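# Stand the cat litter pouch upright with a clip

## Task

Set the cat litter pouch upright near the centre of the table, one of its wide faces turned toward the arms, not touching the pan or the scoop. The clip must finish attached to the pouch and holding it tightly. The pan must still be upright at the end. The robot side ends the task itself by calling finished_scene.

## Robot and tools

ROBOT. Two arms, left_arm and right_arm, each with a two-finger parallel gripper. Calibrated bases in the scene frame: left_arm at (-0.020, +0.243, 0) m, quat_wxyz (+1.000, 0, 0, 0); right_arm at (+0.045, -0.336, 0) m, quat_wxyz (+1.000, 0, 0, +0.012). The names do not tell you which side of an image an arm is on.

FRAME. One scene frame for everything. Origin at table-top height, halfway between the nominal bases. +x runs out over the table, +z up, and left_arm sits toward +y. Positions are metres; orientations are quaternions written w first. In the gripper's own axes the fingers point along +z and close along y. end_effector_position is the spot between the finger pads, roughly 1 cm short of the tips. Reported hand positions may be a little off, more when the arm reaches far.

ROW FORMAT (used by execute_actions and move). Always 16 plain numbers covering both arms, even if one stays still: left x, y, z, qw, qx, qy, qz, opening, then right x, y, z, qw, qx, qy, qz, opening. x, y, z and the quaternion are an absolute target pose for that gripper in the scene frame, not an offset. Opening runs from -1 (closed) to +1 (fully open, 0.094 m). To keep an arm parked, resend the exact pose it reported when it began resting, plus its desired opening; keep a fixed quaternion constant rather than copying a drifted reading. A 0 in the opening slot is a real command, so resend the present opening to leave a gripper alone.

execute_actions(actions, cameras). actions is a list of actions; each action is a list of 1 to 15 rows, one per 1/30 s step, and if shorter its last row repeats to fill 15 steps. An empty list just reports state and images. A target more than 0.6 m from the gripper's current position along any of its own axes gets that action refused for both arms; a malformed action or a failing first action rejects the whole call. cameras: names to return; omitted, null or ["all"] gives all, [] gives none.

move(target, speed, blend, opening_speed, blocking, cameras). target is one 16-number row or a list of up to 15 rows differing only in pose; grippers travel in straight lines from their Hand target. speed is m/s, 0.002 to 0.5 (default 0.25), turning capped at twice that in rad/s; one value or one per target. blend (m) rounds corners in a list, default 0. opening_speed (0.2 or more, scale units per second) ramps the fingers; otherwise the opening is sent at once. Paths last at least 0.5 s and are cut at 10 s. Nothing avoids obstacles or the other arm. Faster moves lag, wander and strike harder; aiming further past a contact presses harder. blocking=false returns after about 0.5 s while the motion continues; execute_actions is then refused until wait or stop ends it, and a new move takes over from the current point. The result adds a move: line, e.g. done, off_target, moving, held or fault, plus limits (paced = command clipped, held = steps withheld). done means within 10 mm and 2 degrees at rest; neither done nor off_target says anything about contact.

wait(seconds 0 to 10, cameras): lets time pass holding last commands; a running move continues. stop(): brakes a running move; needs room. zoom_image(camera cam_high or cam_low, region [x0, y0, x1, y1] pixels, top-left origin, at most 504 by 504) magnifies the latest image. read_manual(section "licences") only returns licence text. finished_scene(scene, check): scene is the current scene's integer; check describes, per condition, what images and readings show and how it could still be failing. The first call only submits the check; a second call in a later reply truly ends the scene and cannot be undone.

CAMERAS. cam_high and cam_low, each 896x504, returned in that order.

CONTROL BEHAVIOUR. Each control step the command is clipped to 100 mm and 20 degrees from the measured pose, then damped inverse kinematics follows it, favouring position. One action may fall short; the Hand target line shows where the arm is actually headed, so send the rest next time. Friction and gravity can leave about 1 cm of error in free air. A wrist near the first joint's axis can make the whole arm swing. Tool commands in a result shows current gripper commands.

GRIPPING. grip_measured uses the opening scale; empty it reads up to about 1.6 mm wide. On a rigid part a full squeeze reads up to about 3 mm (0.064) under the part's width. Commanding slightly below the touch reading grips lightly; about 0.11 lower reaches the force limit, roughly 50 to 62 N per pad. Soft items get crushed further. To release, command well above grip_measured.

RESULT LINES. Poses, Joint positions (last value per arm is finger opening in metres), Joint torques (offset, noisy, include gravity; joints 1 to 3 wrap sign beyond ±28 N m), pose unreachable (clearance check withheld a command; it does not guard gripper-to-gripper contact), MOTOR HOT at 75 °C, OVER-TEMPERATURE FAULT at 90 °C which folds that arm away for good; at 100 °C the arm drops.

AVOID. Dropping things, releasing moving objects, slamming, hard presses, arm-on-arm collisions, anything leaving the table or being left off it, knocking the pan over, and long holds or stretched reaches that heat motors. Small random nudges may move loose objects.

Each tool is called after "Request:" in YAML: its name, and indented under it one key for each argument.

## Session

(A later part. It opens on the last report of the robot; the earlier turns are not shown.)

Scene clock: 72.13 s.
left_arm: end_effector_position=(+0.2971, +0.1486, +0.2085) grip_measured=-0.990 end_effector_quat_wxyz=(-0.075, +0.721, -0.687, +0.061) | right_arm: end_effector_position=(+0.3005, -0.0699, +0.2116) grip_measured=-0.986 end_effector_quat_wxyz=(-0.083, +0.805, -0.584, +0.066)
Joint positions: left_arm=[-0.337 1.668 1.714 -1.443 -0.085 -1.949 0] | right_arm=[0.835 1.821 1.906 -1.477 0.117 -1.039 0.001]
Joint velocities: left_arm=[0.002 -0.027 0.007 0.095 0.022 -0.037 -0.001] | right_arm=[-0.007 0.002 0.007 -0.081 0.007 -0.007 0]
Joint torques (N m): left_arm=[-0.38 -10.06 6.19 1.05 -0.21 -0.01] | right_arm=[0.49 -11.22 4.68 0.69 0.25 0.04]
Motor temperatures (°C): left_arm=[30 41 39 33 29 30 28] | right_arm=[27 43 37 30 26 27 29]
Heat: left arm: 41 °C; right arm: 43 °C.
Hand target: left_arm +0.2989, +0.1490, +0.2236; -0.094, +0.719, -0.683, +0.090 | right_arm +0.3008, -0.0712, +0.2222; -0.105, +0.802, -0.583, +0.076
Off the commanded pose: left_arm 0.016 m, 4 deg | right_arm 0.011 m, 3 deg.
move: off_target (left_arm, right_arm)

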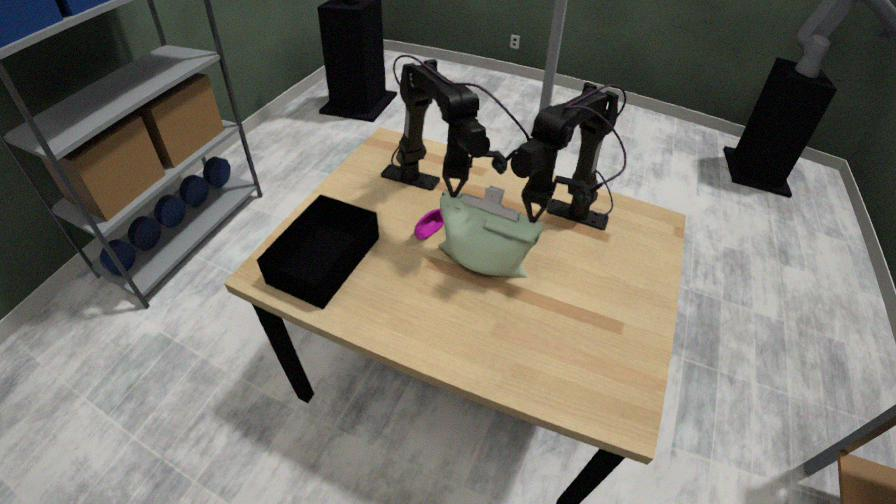

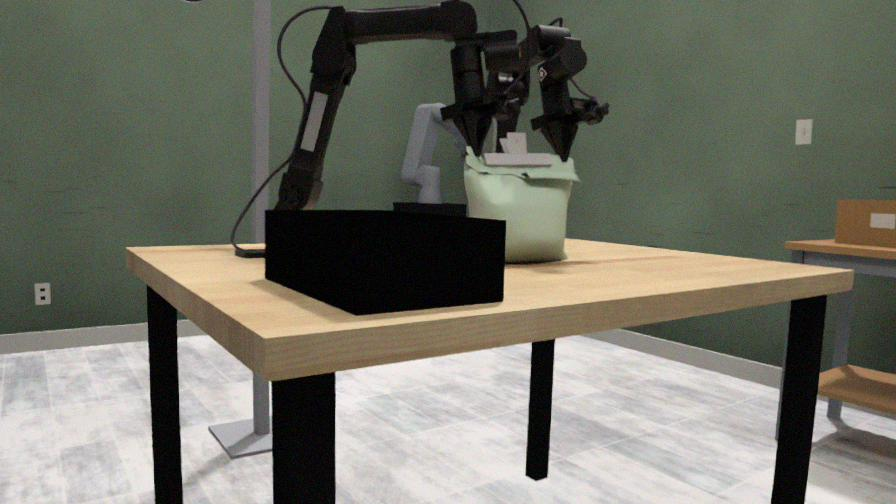

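Request:
move:
  target: [0.299, 0.149, 0.212, 0.09469, -0.71917, 0.68247, -0.08985, -1.0, 0.301, -0.071, 0.208, 0.10560, -0.80210, 0.58276, -0.07672, -1.0]
  speed: 0.03

Request:
zoom_image:
  camera: "cam_low"
  region: [420, 130, 660, 290]

Request:
zoom_image:
  camera: "cam_high"
  region: [405, 160, 545, 300]

Scene clock: 73.20 s.
left_arm: end_effector_position=(+0.2999, +0.1475, +0.2036) grip_measured=-0.990 end_effector_quat_wxyz=(-0.081, +0.720, -0.685, +0.076) | right_arm: end_effector_position=(+0.3022, -0.0710, +0.2050) grip_measured=-0.986 end_effector_quat_wxyz=(-0.095, +0.803, -0.584, +0.073)
Joint positions: left_arm=[-0.338 1.641 1.658 -1.381 -0.085 -1.949 0] | right_arm=[0.835 1.788 1.832 -1.412 0.129 -1.039 0.001]
Joint velocities: left_arm=[-0.022 -0.007 -0.012 -0.007 -0.066 -0.081 0] | right_arm=[-0.012 -0.007 -0.007 -0.037 0.007 0.037 0]
Joint torques (N m): left_arm=[-0.14 -8.87 5.7 1.01 -0.19 0.01] | right_arm=[0.36 -9.84 4.4 0.73 0.11 -0.03]
Motor temperatures (°C): left_arm=[30 41 39 33 29 30 28] | right_arm=[27 43 37 31 26 27 29]
Heat: left arm: 41 °C; right arm: 43 °C.
Hand target: left_arm +0.2990, +0.1490, +0.2117; -0.094, +0.719, -0.683, +0.090 | right_arm +0.3010, -0.0709, +0.2082; -0.105, +0.802, -0.583, +0.076
Off the commanded pose: left_arm 0.009 m, 2 deg | right_arm 0.003 m, 1 deg.
move: done

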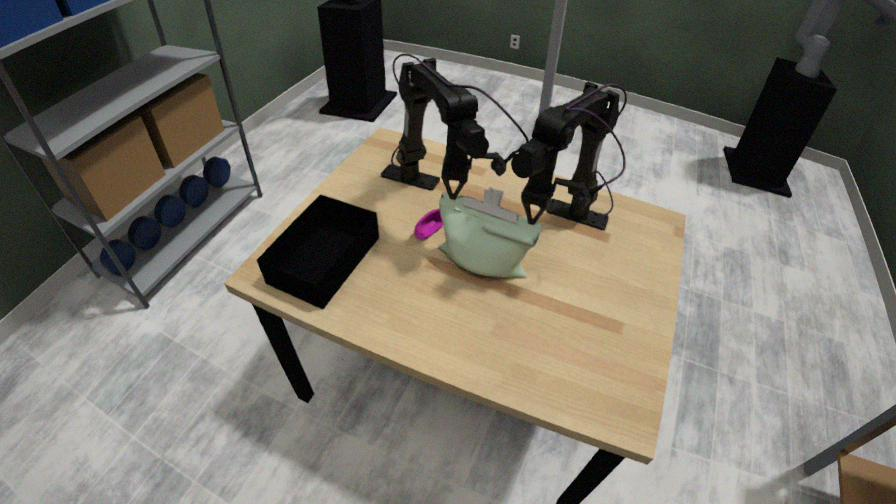

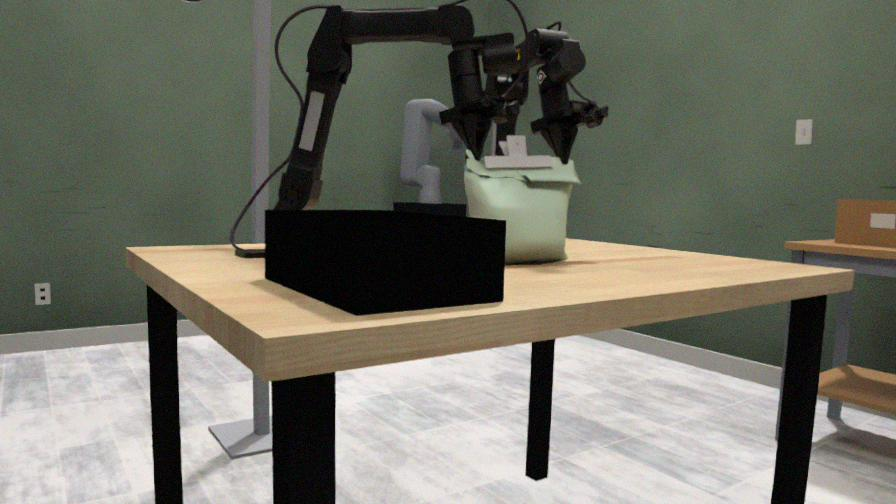

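Scaled by 2.100.

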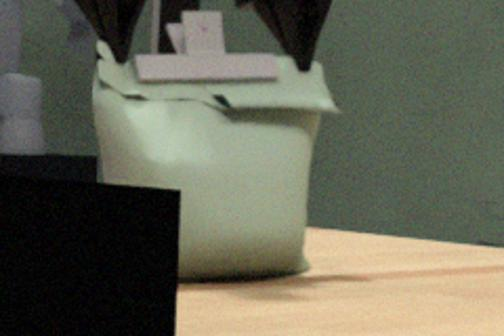

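Scaled by 3.600.

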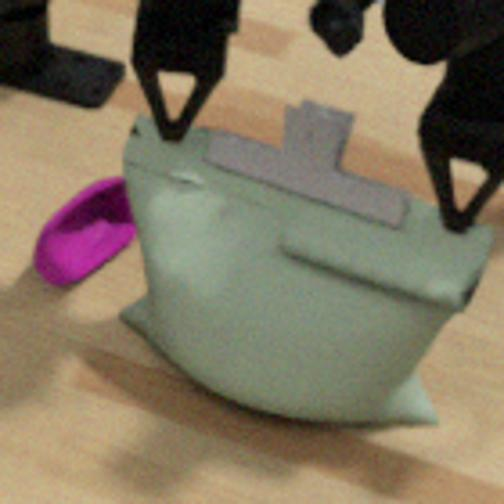

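Request:
move:
  target: [0.299, 0.149, 0.200, 0.09469, -0.71917, 0.68247, -0.08985, -1.0, 0.301, -0.071, 0.197, 0.10560, -0.80210, 0.58276, -0.07672, -1.0]
  speed: 0.03

Request:
zoom_image:
  camera: "cam_low"
  region: [420, 130, 660, 290]

Request:
zoom_image:
  camera: "cam_high"
  region: [405, 160, 545, 300]

Scene clock: 74.23 s.
left_arm: end_effector_position=(+0.3004, +0.1471, +0.1952) grip_measured=-0.990 end_effector_quat_wxyz=(-0.084, +0.719, -0.685, +0.082) | right_arm: end_effector_position=(+0.3052, -0.0715, +0.1996) grip_measured=-0.986 end_effector_quat_wxyz=(-0.104, +0.801, -0.584, +0.081)
Joint positions: left_arm=[-0.338 1.622 1.601 -1.33 -0.086 -1.949 0] | right_arm=[0.835 1.766 1.777 -1.358 0.143 -1.039 0.001]
Joint velocities: left_arm=[-0.002 0.007 0.007 -0.022 -0.051 0.037 -0.001] | right_arm=[-0.007 0.007 -0.017 -0.022 0.007 -0.022 -0.001]
Joint torques (N m): left_arm=[-0.25 -8.06 5.44 0.98 -0.24 -0.05] | right_arm=[0.24 -8.84 4.18 0.68 -0.08 -0.01]
Motor temperatures (°C): left_arm=[30 40 39 33 29 30 28] | right_arm=[27 43 37 31 26 27 29]
Heat: left arm: 40 °C; right arm: 43 °C.
Hand target: left_arm +0.2990, +0.1490, +0.1998; -0.094, +0.719, -0.683, +0.090 | right_arm +0.3011, -0.0710, +0.1972; -0.105, +0.802, -0.583, +0.077
Off the commanded pose: left_arm 0.005 m, 2 deg | right_arm 0.005 m, 1 deg.
move: done

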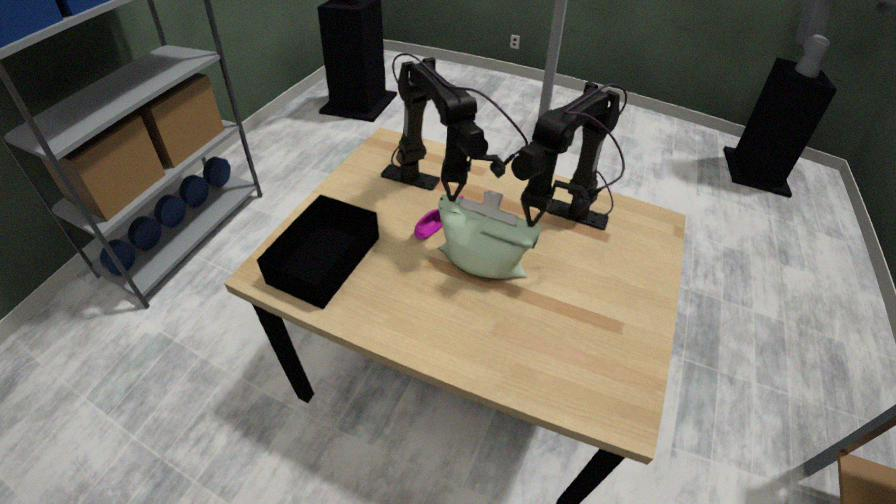

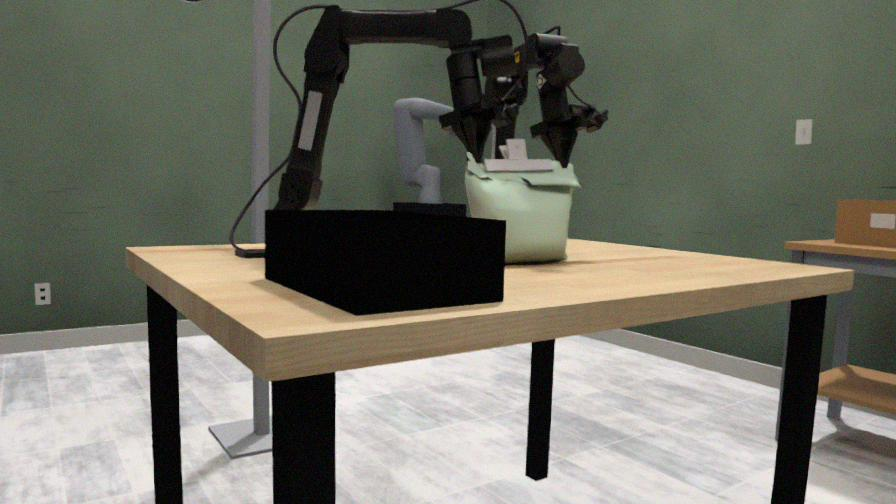

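Scaled by 2.100.

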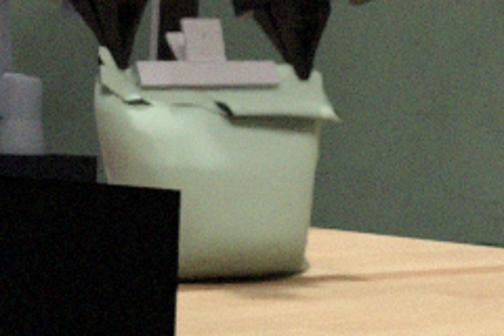

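Scaled by 3.600.

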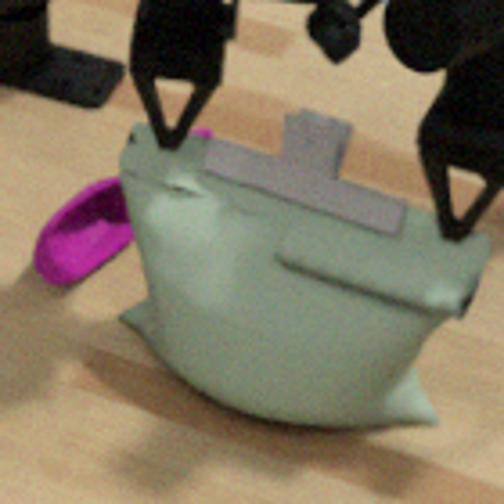

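Request:
move:
  target: [0.299, 0.149, 0.200, 0.09469, -0.71917, 0.68247, -0.08985, -0.5, 0.301, -0.071, 0.197, 0.10560, -0.80210, 0.58276, -0.07672, -0.5]
  speed: 0.03
  opening_speed: 0.5

Request:
zoom_image:
  camera: "cam_low"
  region: [420, 130, 660, 290]

Request:
zoom_image:
  camera: "cam_high"
  region: [405, 160, 545, 300]

Scene clock: 76.03 s.
left_arm: end_effector_position=(+0.3020, +0.1466, +0.1956) grip_measured=-0.502 end_effector_quat_wxyz=(-0.086, +0.719, -0.684, +0.085) | right_arm: end_effector_position=(+0.3045, -0.0724, +0.1975) grip_measured=-0.502 end_effector_quat_wxyz=(-0.101, +0.801, -0.584, +0.081)
Joint positions: left_arm=[-0.338 1.622 1.601 -1.323 -0.086 -1.949 0.023] | right_arm=[0.835 1.766 1.77 -1.358 0.143 -1.039 0.023]
Joint velocities: left_arm=[-0.032 0.002 -0.002 -0.007 -0.007 0.051 -0.001] | right_arm=[-0.007 -0.007 -0.007 0.022 -0.095 0.007 0]
Joint torques (N m): left_arm=[-0.39 -8.23 5.38 0.9 -0.19 -0.04] | right_arm=[0.57 -9.01 4.71 0.65 0.01 0.01]
Motor temperatures (°C): left_arm=[30 40 39 33 29 30 28] | right_arm=[27 44 37 31 26 27 29]
Heat: left arm: 40 °C; right arm: 44 °C.
Hand target: left_arm +0.2991, +0.1490, +0.1998; -0.094, +0.719, -0.683, +0.090 | right_arm +0.3010, -0.0709, +0.1971; -0.105, +0.802, -0.583, +0.077
Off the commanded pose: left_arm 0.006 m, 1 deg | right_arm 0.004 m, 1 deg.
move: done

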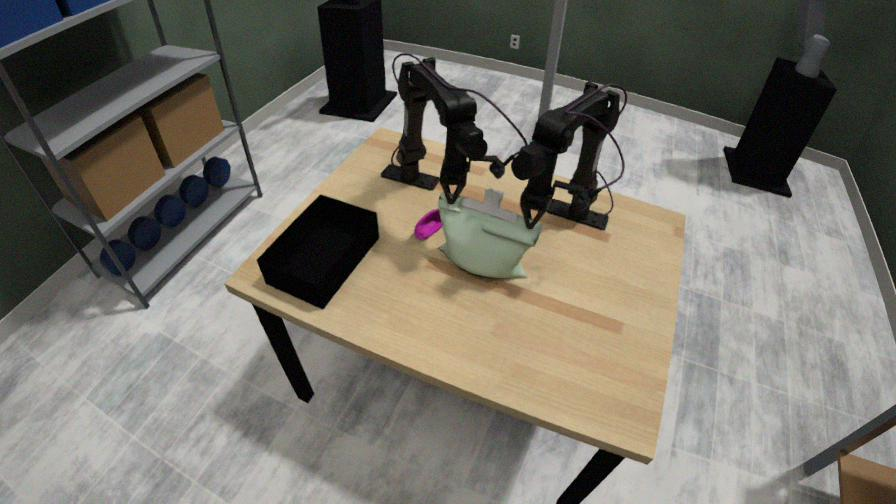

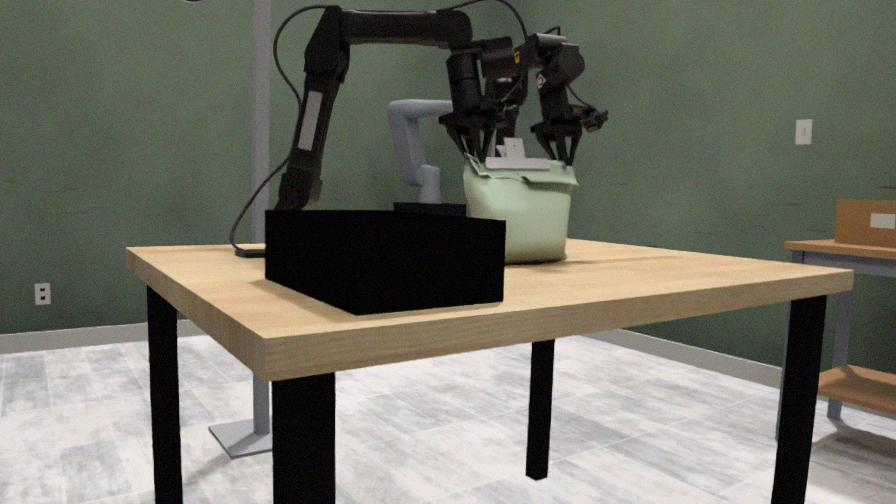

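Scaled by 2.100.

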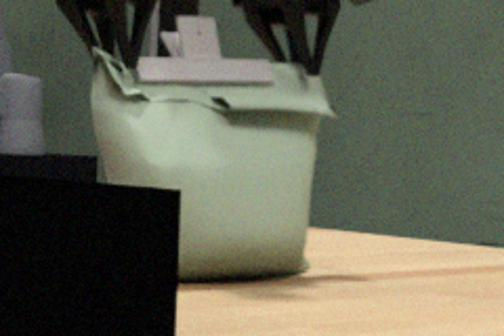

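Scaled by 3.600.

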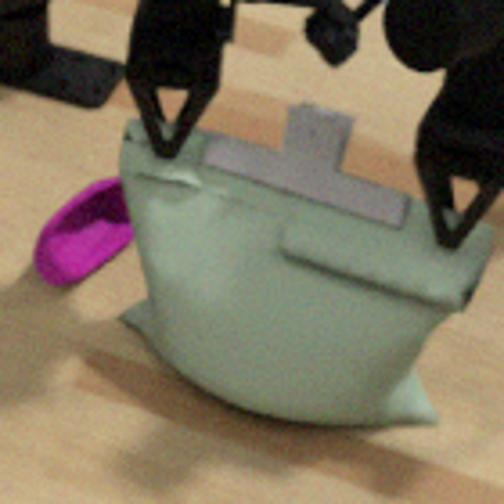

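Request:
move:
  target: [0.297, 0.149, 0.238, 0.09469, -0.71917, 0.68247, -0.08985, -0.5, 0.298, -0.072, 0.238, 0.10560, -0.80210, 0.58276, -0.07672, -0.5]
  speed: 0.04

Request:
zoom_image:
  camera: "cam_low"
  region: [420, 130, 660, 290]

Request:
zoom_image:
  camera: "cam_high"
  region: [405, 160, 545, 300]

Scene clock: 78.40 s.
left_arm: end_effector_position=(+0.2977, +0.1481, +0.2373) grip_measured=-0.502 end_effector_quat_wxyz=(-0.092, +0.719, -0.682, +0.100) | right_arm: end_effector_position=(+0.2997, -0.0771, +0.2360) grip_measured=-0.502 end_effector_quat_wxyz=(-0.106, +0.801, -0.583, +0.081)
Joint positions: left_arm=[-0.338 1.622 1.766 -1.456 -0.086 -1.951 0.023] | right_arm=[0.837 1.782 1.948 -1.511 0.143 -1.039 0.023]
Joint velocities: left_arm=[0.012 -0.007 -0.007 -0.007 -0.022 0.051 0.001] | right_arm=[0.002 0.002 0.002 -0.11 -0.007 0.007 0]
Joint torques (N m): left_arm=[-0.46 -4.81 8.1 0.64 -0.22 -0.01] | right_arm=[0.87 -6.6 7.99 0.45 0 0.09]
Motor temperatures (°C): left_arm=[30 39 39 33 29 30 28] | right_arm=[27 43 37 31 26 27 28]
Heat: left arm: 39 °C; right arm: 43 °C.
Hand target: left_arm +0.2976, +0.1489, +0.2380; -0.095, +0.719, -0.683, +0.091 | right_arm +0.2978, -0.0722, +0.2378; -0.106, +0.802, -0.583, +0.077
Off the commanded pose: left_arm 0.001 m, 1 deg | right_arm 0.006 m, 0 deg.
move: done

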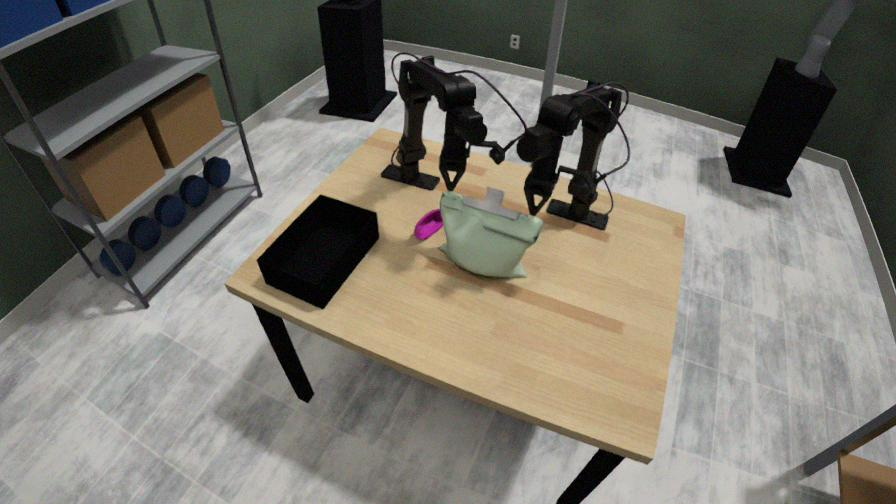

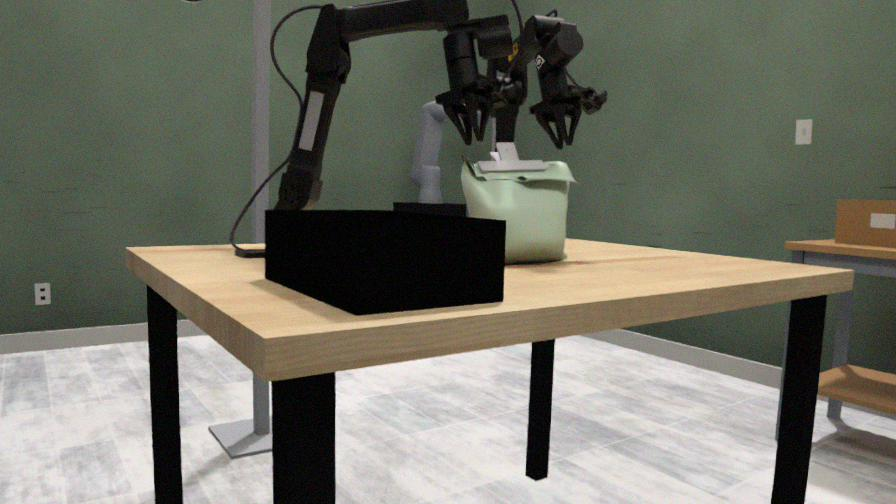

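Scaled by 2.100.

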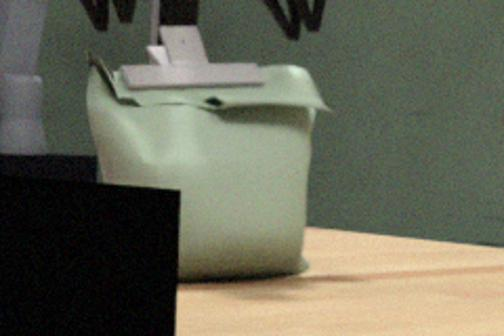

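Scaled by 3.600.

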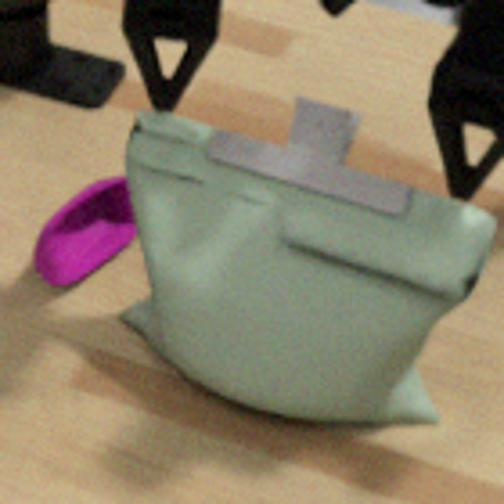

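Request:
move:
  target: [0.24, 0.165, 0.310, 0.18774, -0.70066, 0.66490, -0.17816, -0.5, 0.24, -0.10, 0.310, 0.20939, -0.78144, 0.56776, -0.15213, -0.5]
  speed: 0.12

Request:
zoom_image:
  camera: "cam_low"
  region: [420, 130, 660, 290]

Request:
zoom_image:
  camera: "cam_high"
  region: [405, 160, 545, 300]

Scene clock: 80.30 s.
left_arm: end_effector_position=(+0.2472, +0.1609, +0.3121) grip_measured=-0.502 end_effector_quat_wxyz=(-0.184, +0.699, -0.664, +0.192) | right_arm: end_effector_position=(+0.2422, -0.0942, +0.3125) grip_measured=-0.502 end_effector_quat_wxyz=(-0.216, +0.783, -0.564, +0.148)
Joint positions: left_arm=[-0.443 1.338 1.742 -1.482 -0.223 -2.007 0.023] | right_arm=[1.053 1.523 1.911 -1.548 0.345 -0.888 0.023]
Joint velocities: left_arm=[0.017 -0.012 0.012 -0.007 0.022 -0.022 0.001] | right_arm=[-0.002 0.002 -0.002 -0.037 0.051 -0.007 0]
Joint torques (N m): left_arm=[-0.38 -3.49 5.24 1.06 -0.32 0.02] | right_arm=[0.4 -6.06 3.88 0.81 0.22 0.12]
Motor temperatures (°C): left_arm=[30 39 39 33 29 30 28] | right_arm=[27 43 37 31 26 27 28]
Heat: left arm: 39 °C; right arm: 43 °C.
Hand target: left_arm +0.2414, +0.1652, +0.3096; -0.188, +0.699, -0.667, +0.179 | right_arm +0.2386, -0.0992, +0.3101; -0.209, +0.783, -0.567, +0.150
Off the commanded pose: left_arm 0.009 m, 2 deg | right_arm 0.007 m, 1 deg.
joint sent to its limit (right arm) — joint 4 (wrist pitch), lower limit. The joint targets still meet the commanded pose.
move: done

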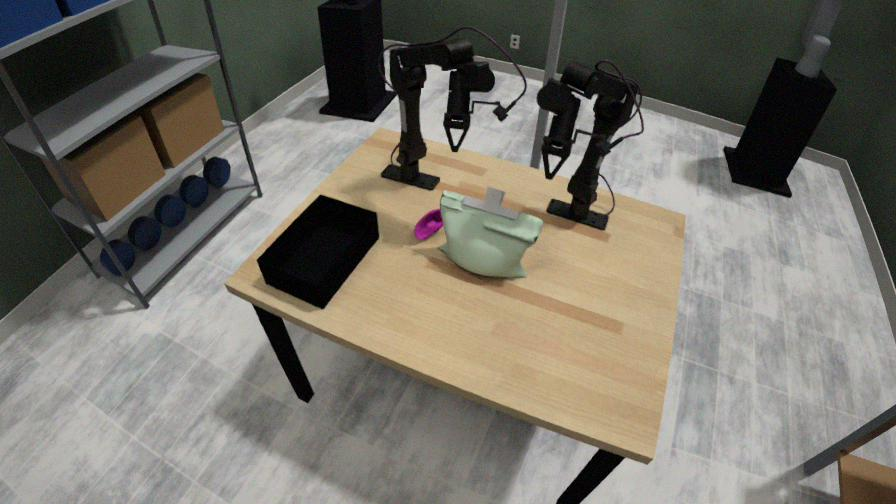

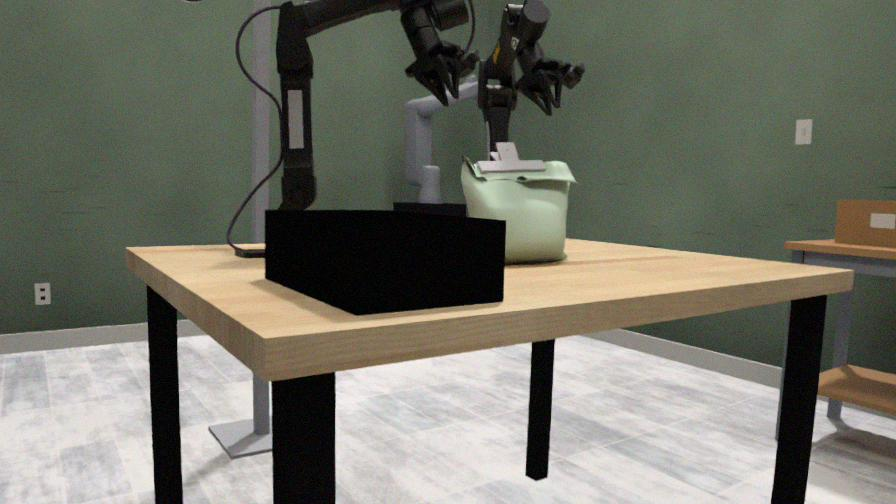

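Scaled by 2.100.

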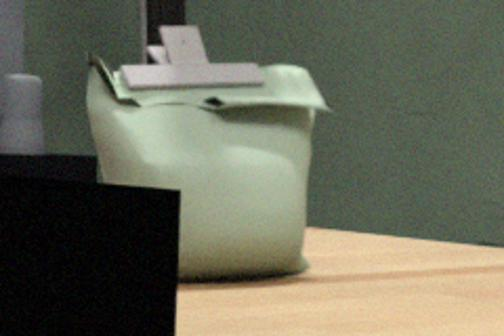

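Scaled by 3.600.

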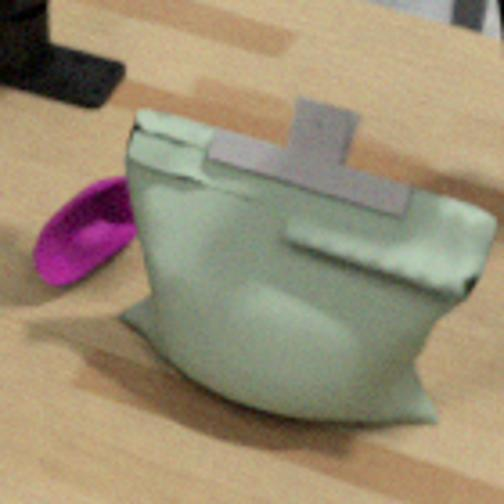

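Request:
wait:
  seconds: 3

Request:
zoom_image:
  camera: "cam_low"
  region: [420, 130, 660, 290]

Request:
zoom_image:
  camera: "cam_high"
  region: [405, 160, 545, 300]

Scene clock: 84.00 s.
left_arm: end_effector_position=(+0.2471, +0.1611, +0.3121) grip_measured=-0.502 end_effector_quat_wxyz=(-0.184, +0.699, -0.664, +0.191) | right_arm: end_effector_position=(+0.2422, -0.0945, +0.3125) grip_measured=-0.502 end_effector_quat_wxyz=(-0.216, +0.783, -0.565, +0.149)
Joint positions: left_arm=[-0.443 1.338 1.742 -1.482 -0.224 -2.007 0.023] | right_arm=[1.053 1.523 1.911 -1.549 0.346 -0.887 0.023]
Joint velocities: left_arm=[-0.002 0.007 -0.012 0.007 0.051 -0.037 -0.001] | right_arm=[-0.017 -0.017 -0.002 0.007 -0.037 0.081 0]
Joint torques (N m): left_arm=[-0.42 -3.4 5.27 1.05 -0.37 0] | right_arm=[0.35 -5.98 3.93 0.79 0.2 0.11]
Motor temperatures (°C): left_arm=[30 37 38 33 29 30 28] | right_arm=[27 43 36 31 26 27 28]
Heat: left arm: 38 °C; right arm: 43 °C.
Hand target: left_arm +0.2414, +0.1652, +0.3097; -0.188, +0.699, -0.667, +0.179 | right_arm +0.2386, -0.0992, +0.3101; -0.209, +0.783, -0.567, +0.150
Tool commands: left_gripper/opening=-0.5 right_gripper/opening=-0.5
Off the commanded pose: left_arm 0.008 m, 2 deg | right_arm 0.006 m, 1 deg.
wait: 3.00 s; at rest from the start

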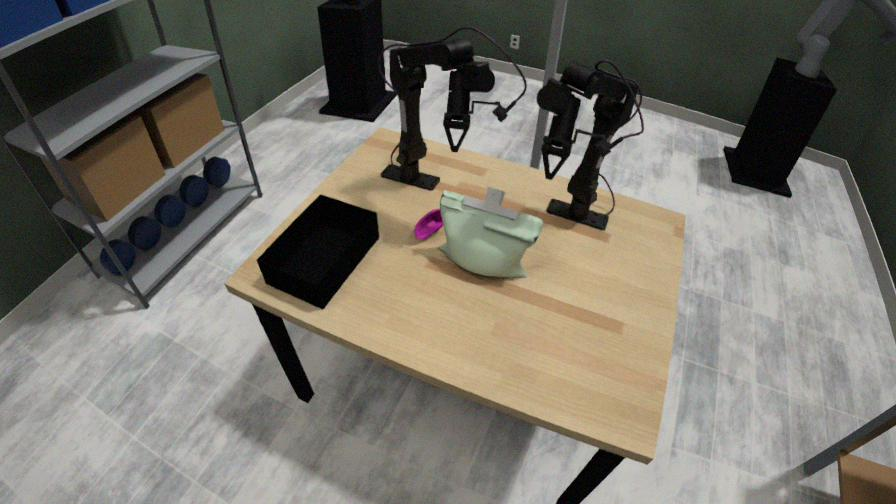

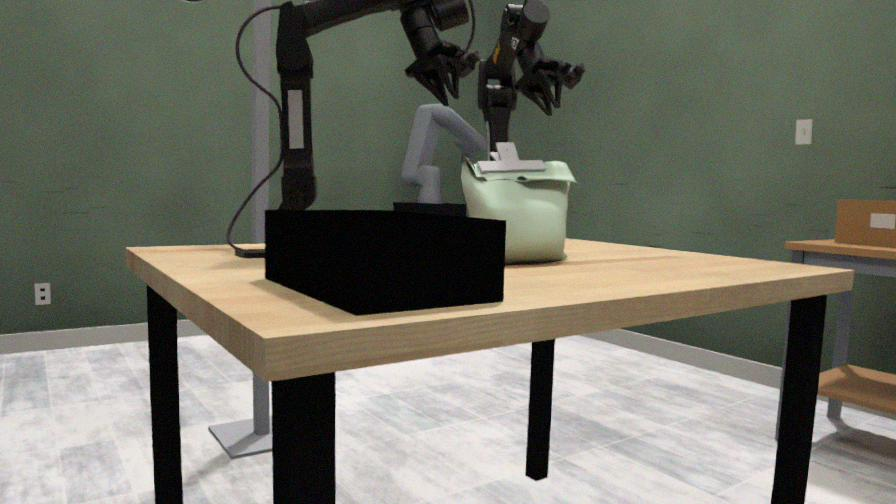

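Scaled by 2.100.

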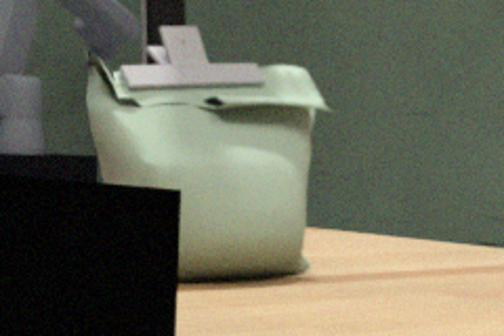

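Scaled by 3.600.

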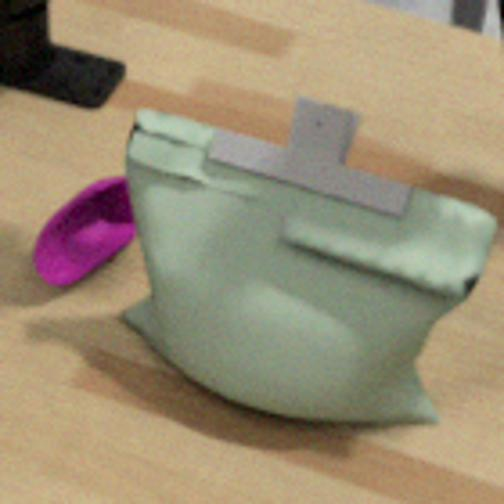

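Request:
finished_scene:
  scene: 1
  check: "Pouch upright: both cameras show it resting on its bottom, flap with clip on top at z~0.19, unchanged over 3 s+ with grippers well clear; cannot see the back belly, slight backward lean of flap (~10 deg) is possible. Middle: ear corners measured at about (0.306,-0.10) and (0.323,0.165), so centre about (0.31,0.03) against table centre about (0.275,-0.005): ~5-6 cm off; could miss if tolerance is very tight. Broad side toward arms: top edge yaw ~94 deg, bottom seam ~86 deg, i.e. broad face faces +-x; fine. Clear of pan: pan starts at y<-0.29, gap ~0.19 m. Clear of scoop: nearest gap ~5-6 cm at table level, ~4 cm horizontally at flap height; part of the scoop handle is hidden behind the pouch in cam_high but it lies near (0.10,-0.118), x well behind. Clip: white bar still lies along the flap edge, handle sticking up, same place on the flap as before; jaw closure itself cannot be seen but it moved with the flap and was never squeezed. Pan: upright, untouched. Nothing fell."

This call ended nothing. Check each condition that your pictures could not show: look closer or test it, and mend what is not met. Then call finished_scene again.

Request:
zoom_image:
  camera: "cam_high"
  region: [455, 180, 530, 225]

Request:
zoom_image:
  camera: "cam_low"
  region: [455, 130, 585, 200]

Request:
zoom_image:
  camera: "cam_high"
  region: [400, 180, 460, 270]

Scaled by 6.720.

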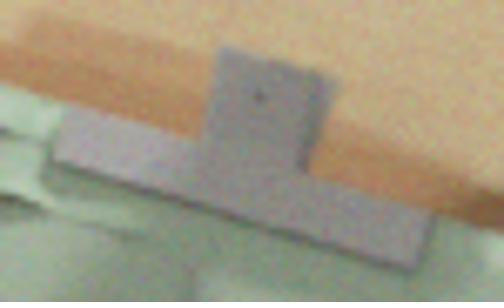

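Scaled by 3.877.

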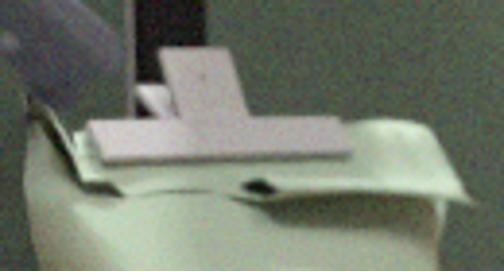

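Scaled by 5.600.

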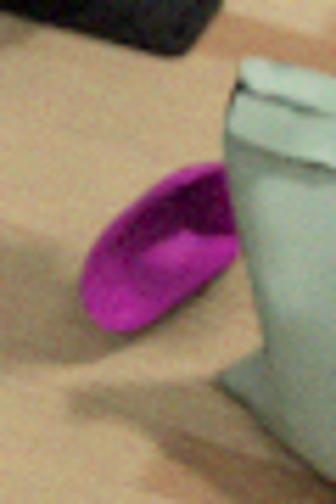

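Request:
finished_scene:
  scene: 1
  check: "Looked again with close zooms. Pouch stands on its bottom, motionless, grippers clear and well above. Clip bar lies fully along the flap edge, handle up, moved with the flap all through the lift without slipping, so its jaws hold; jaw closure force itself cannot be seen. Pouch centre about (0.31,0.03), table centre about (0.275,-0.005). Broad face toward the arms (yaw within ~5 deg). Gap to scoop ~5 cm, gap to pan ~0.19 m. Pan upright. Nothing fell."

The scene is finished: the task was done.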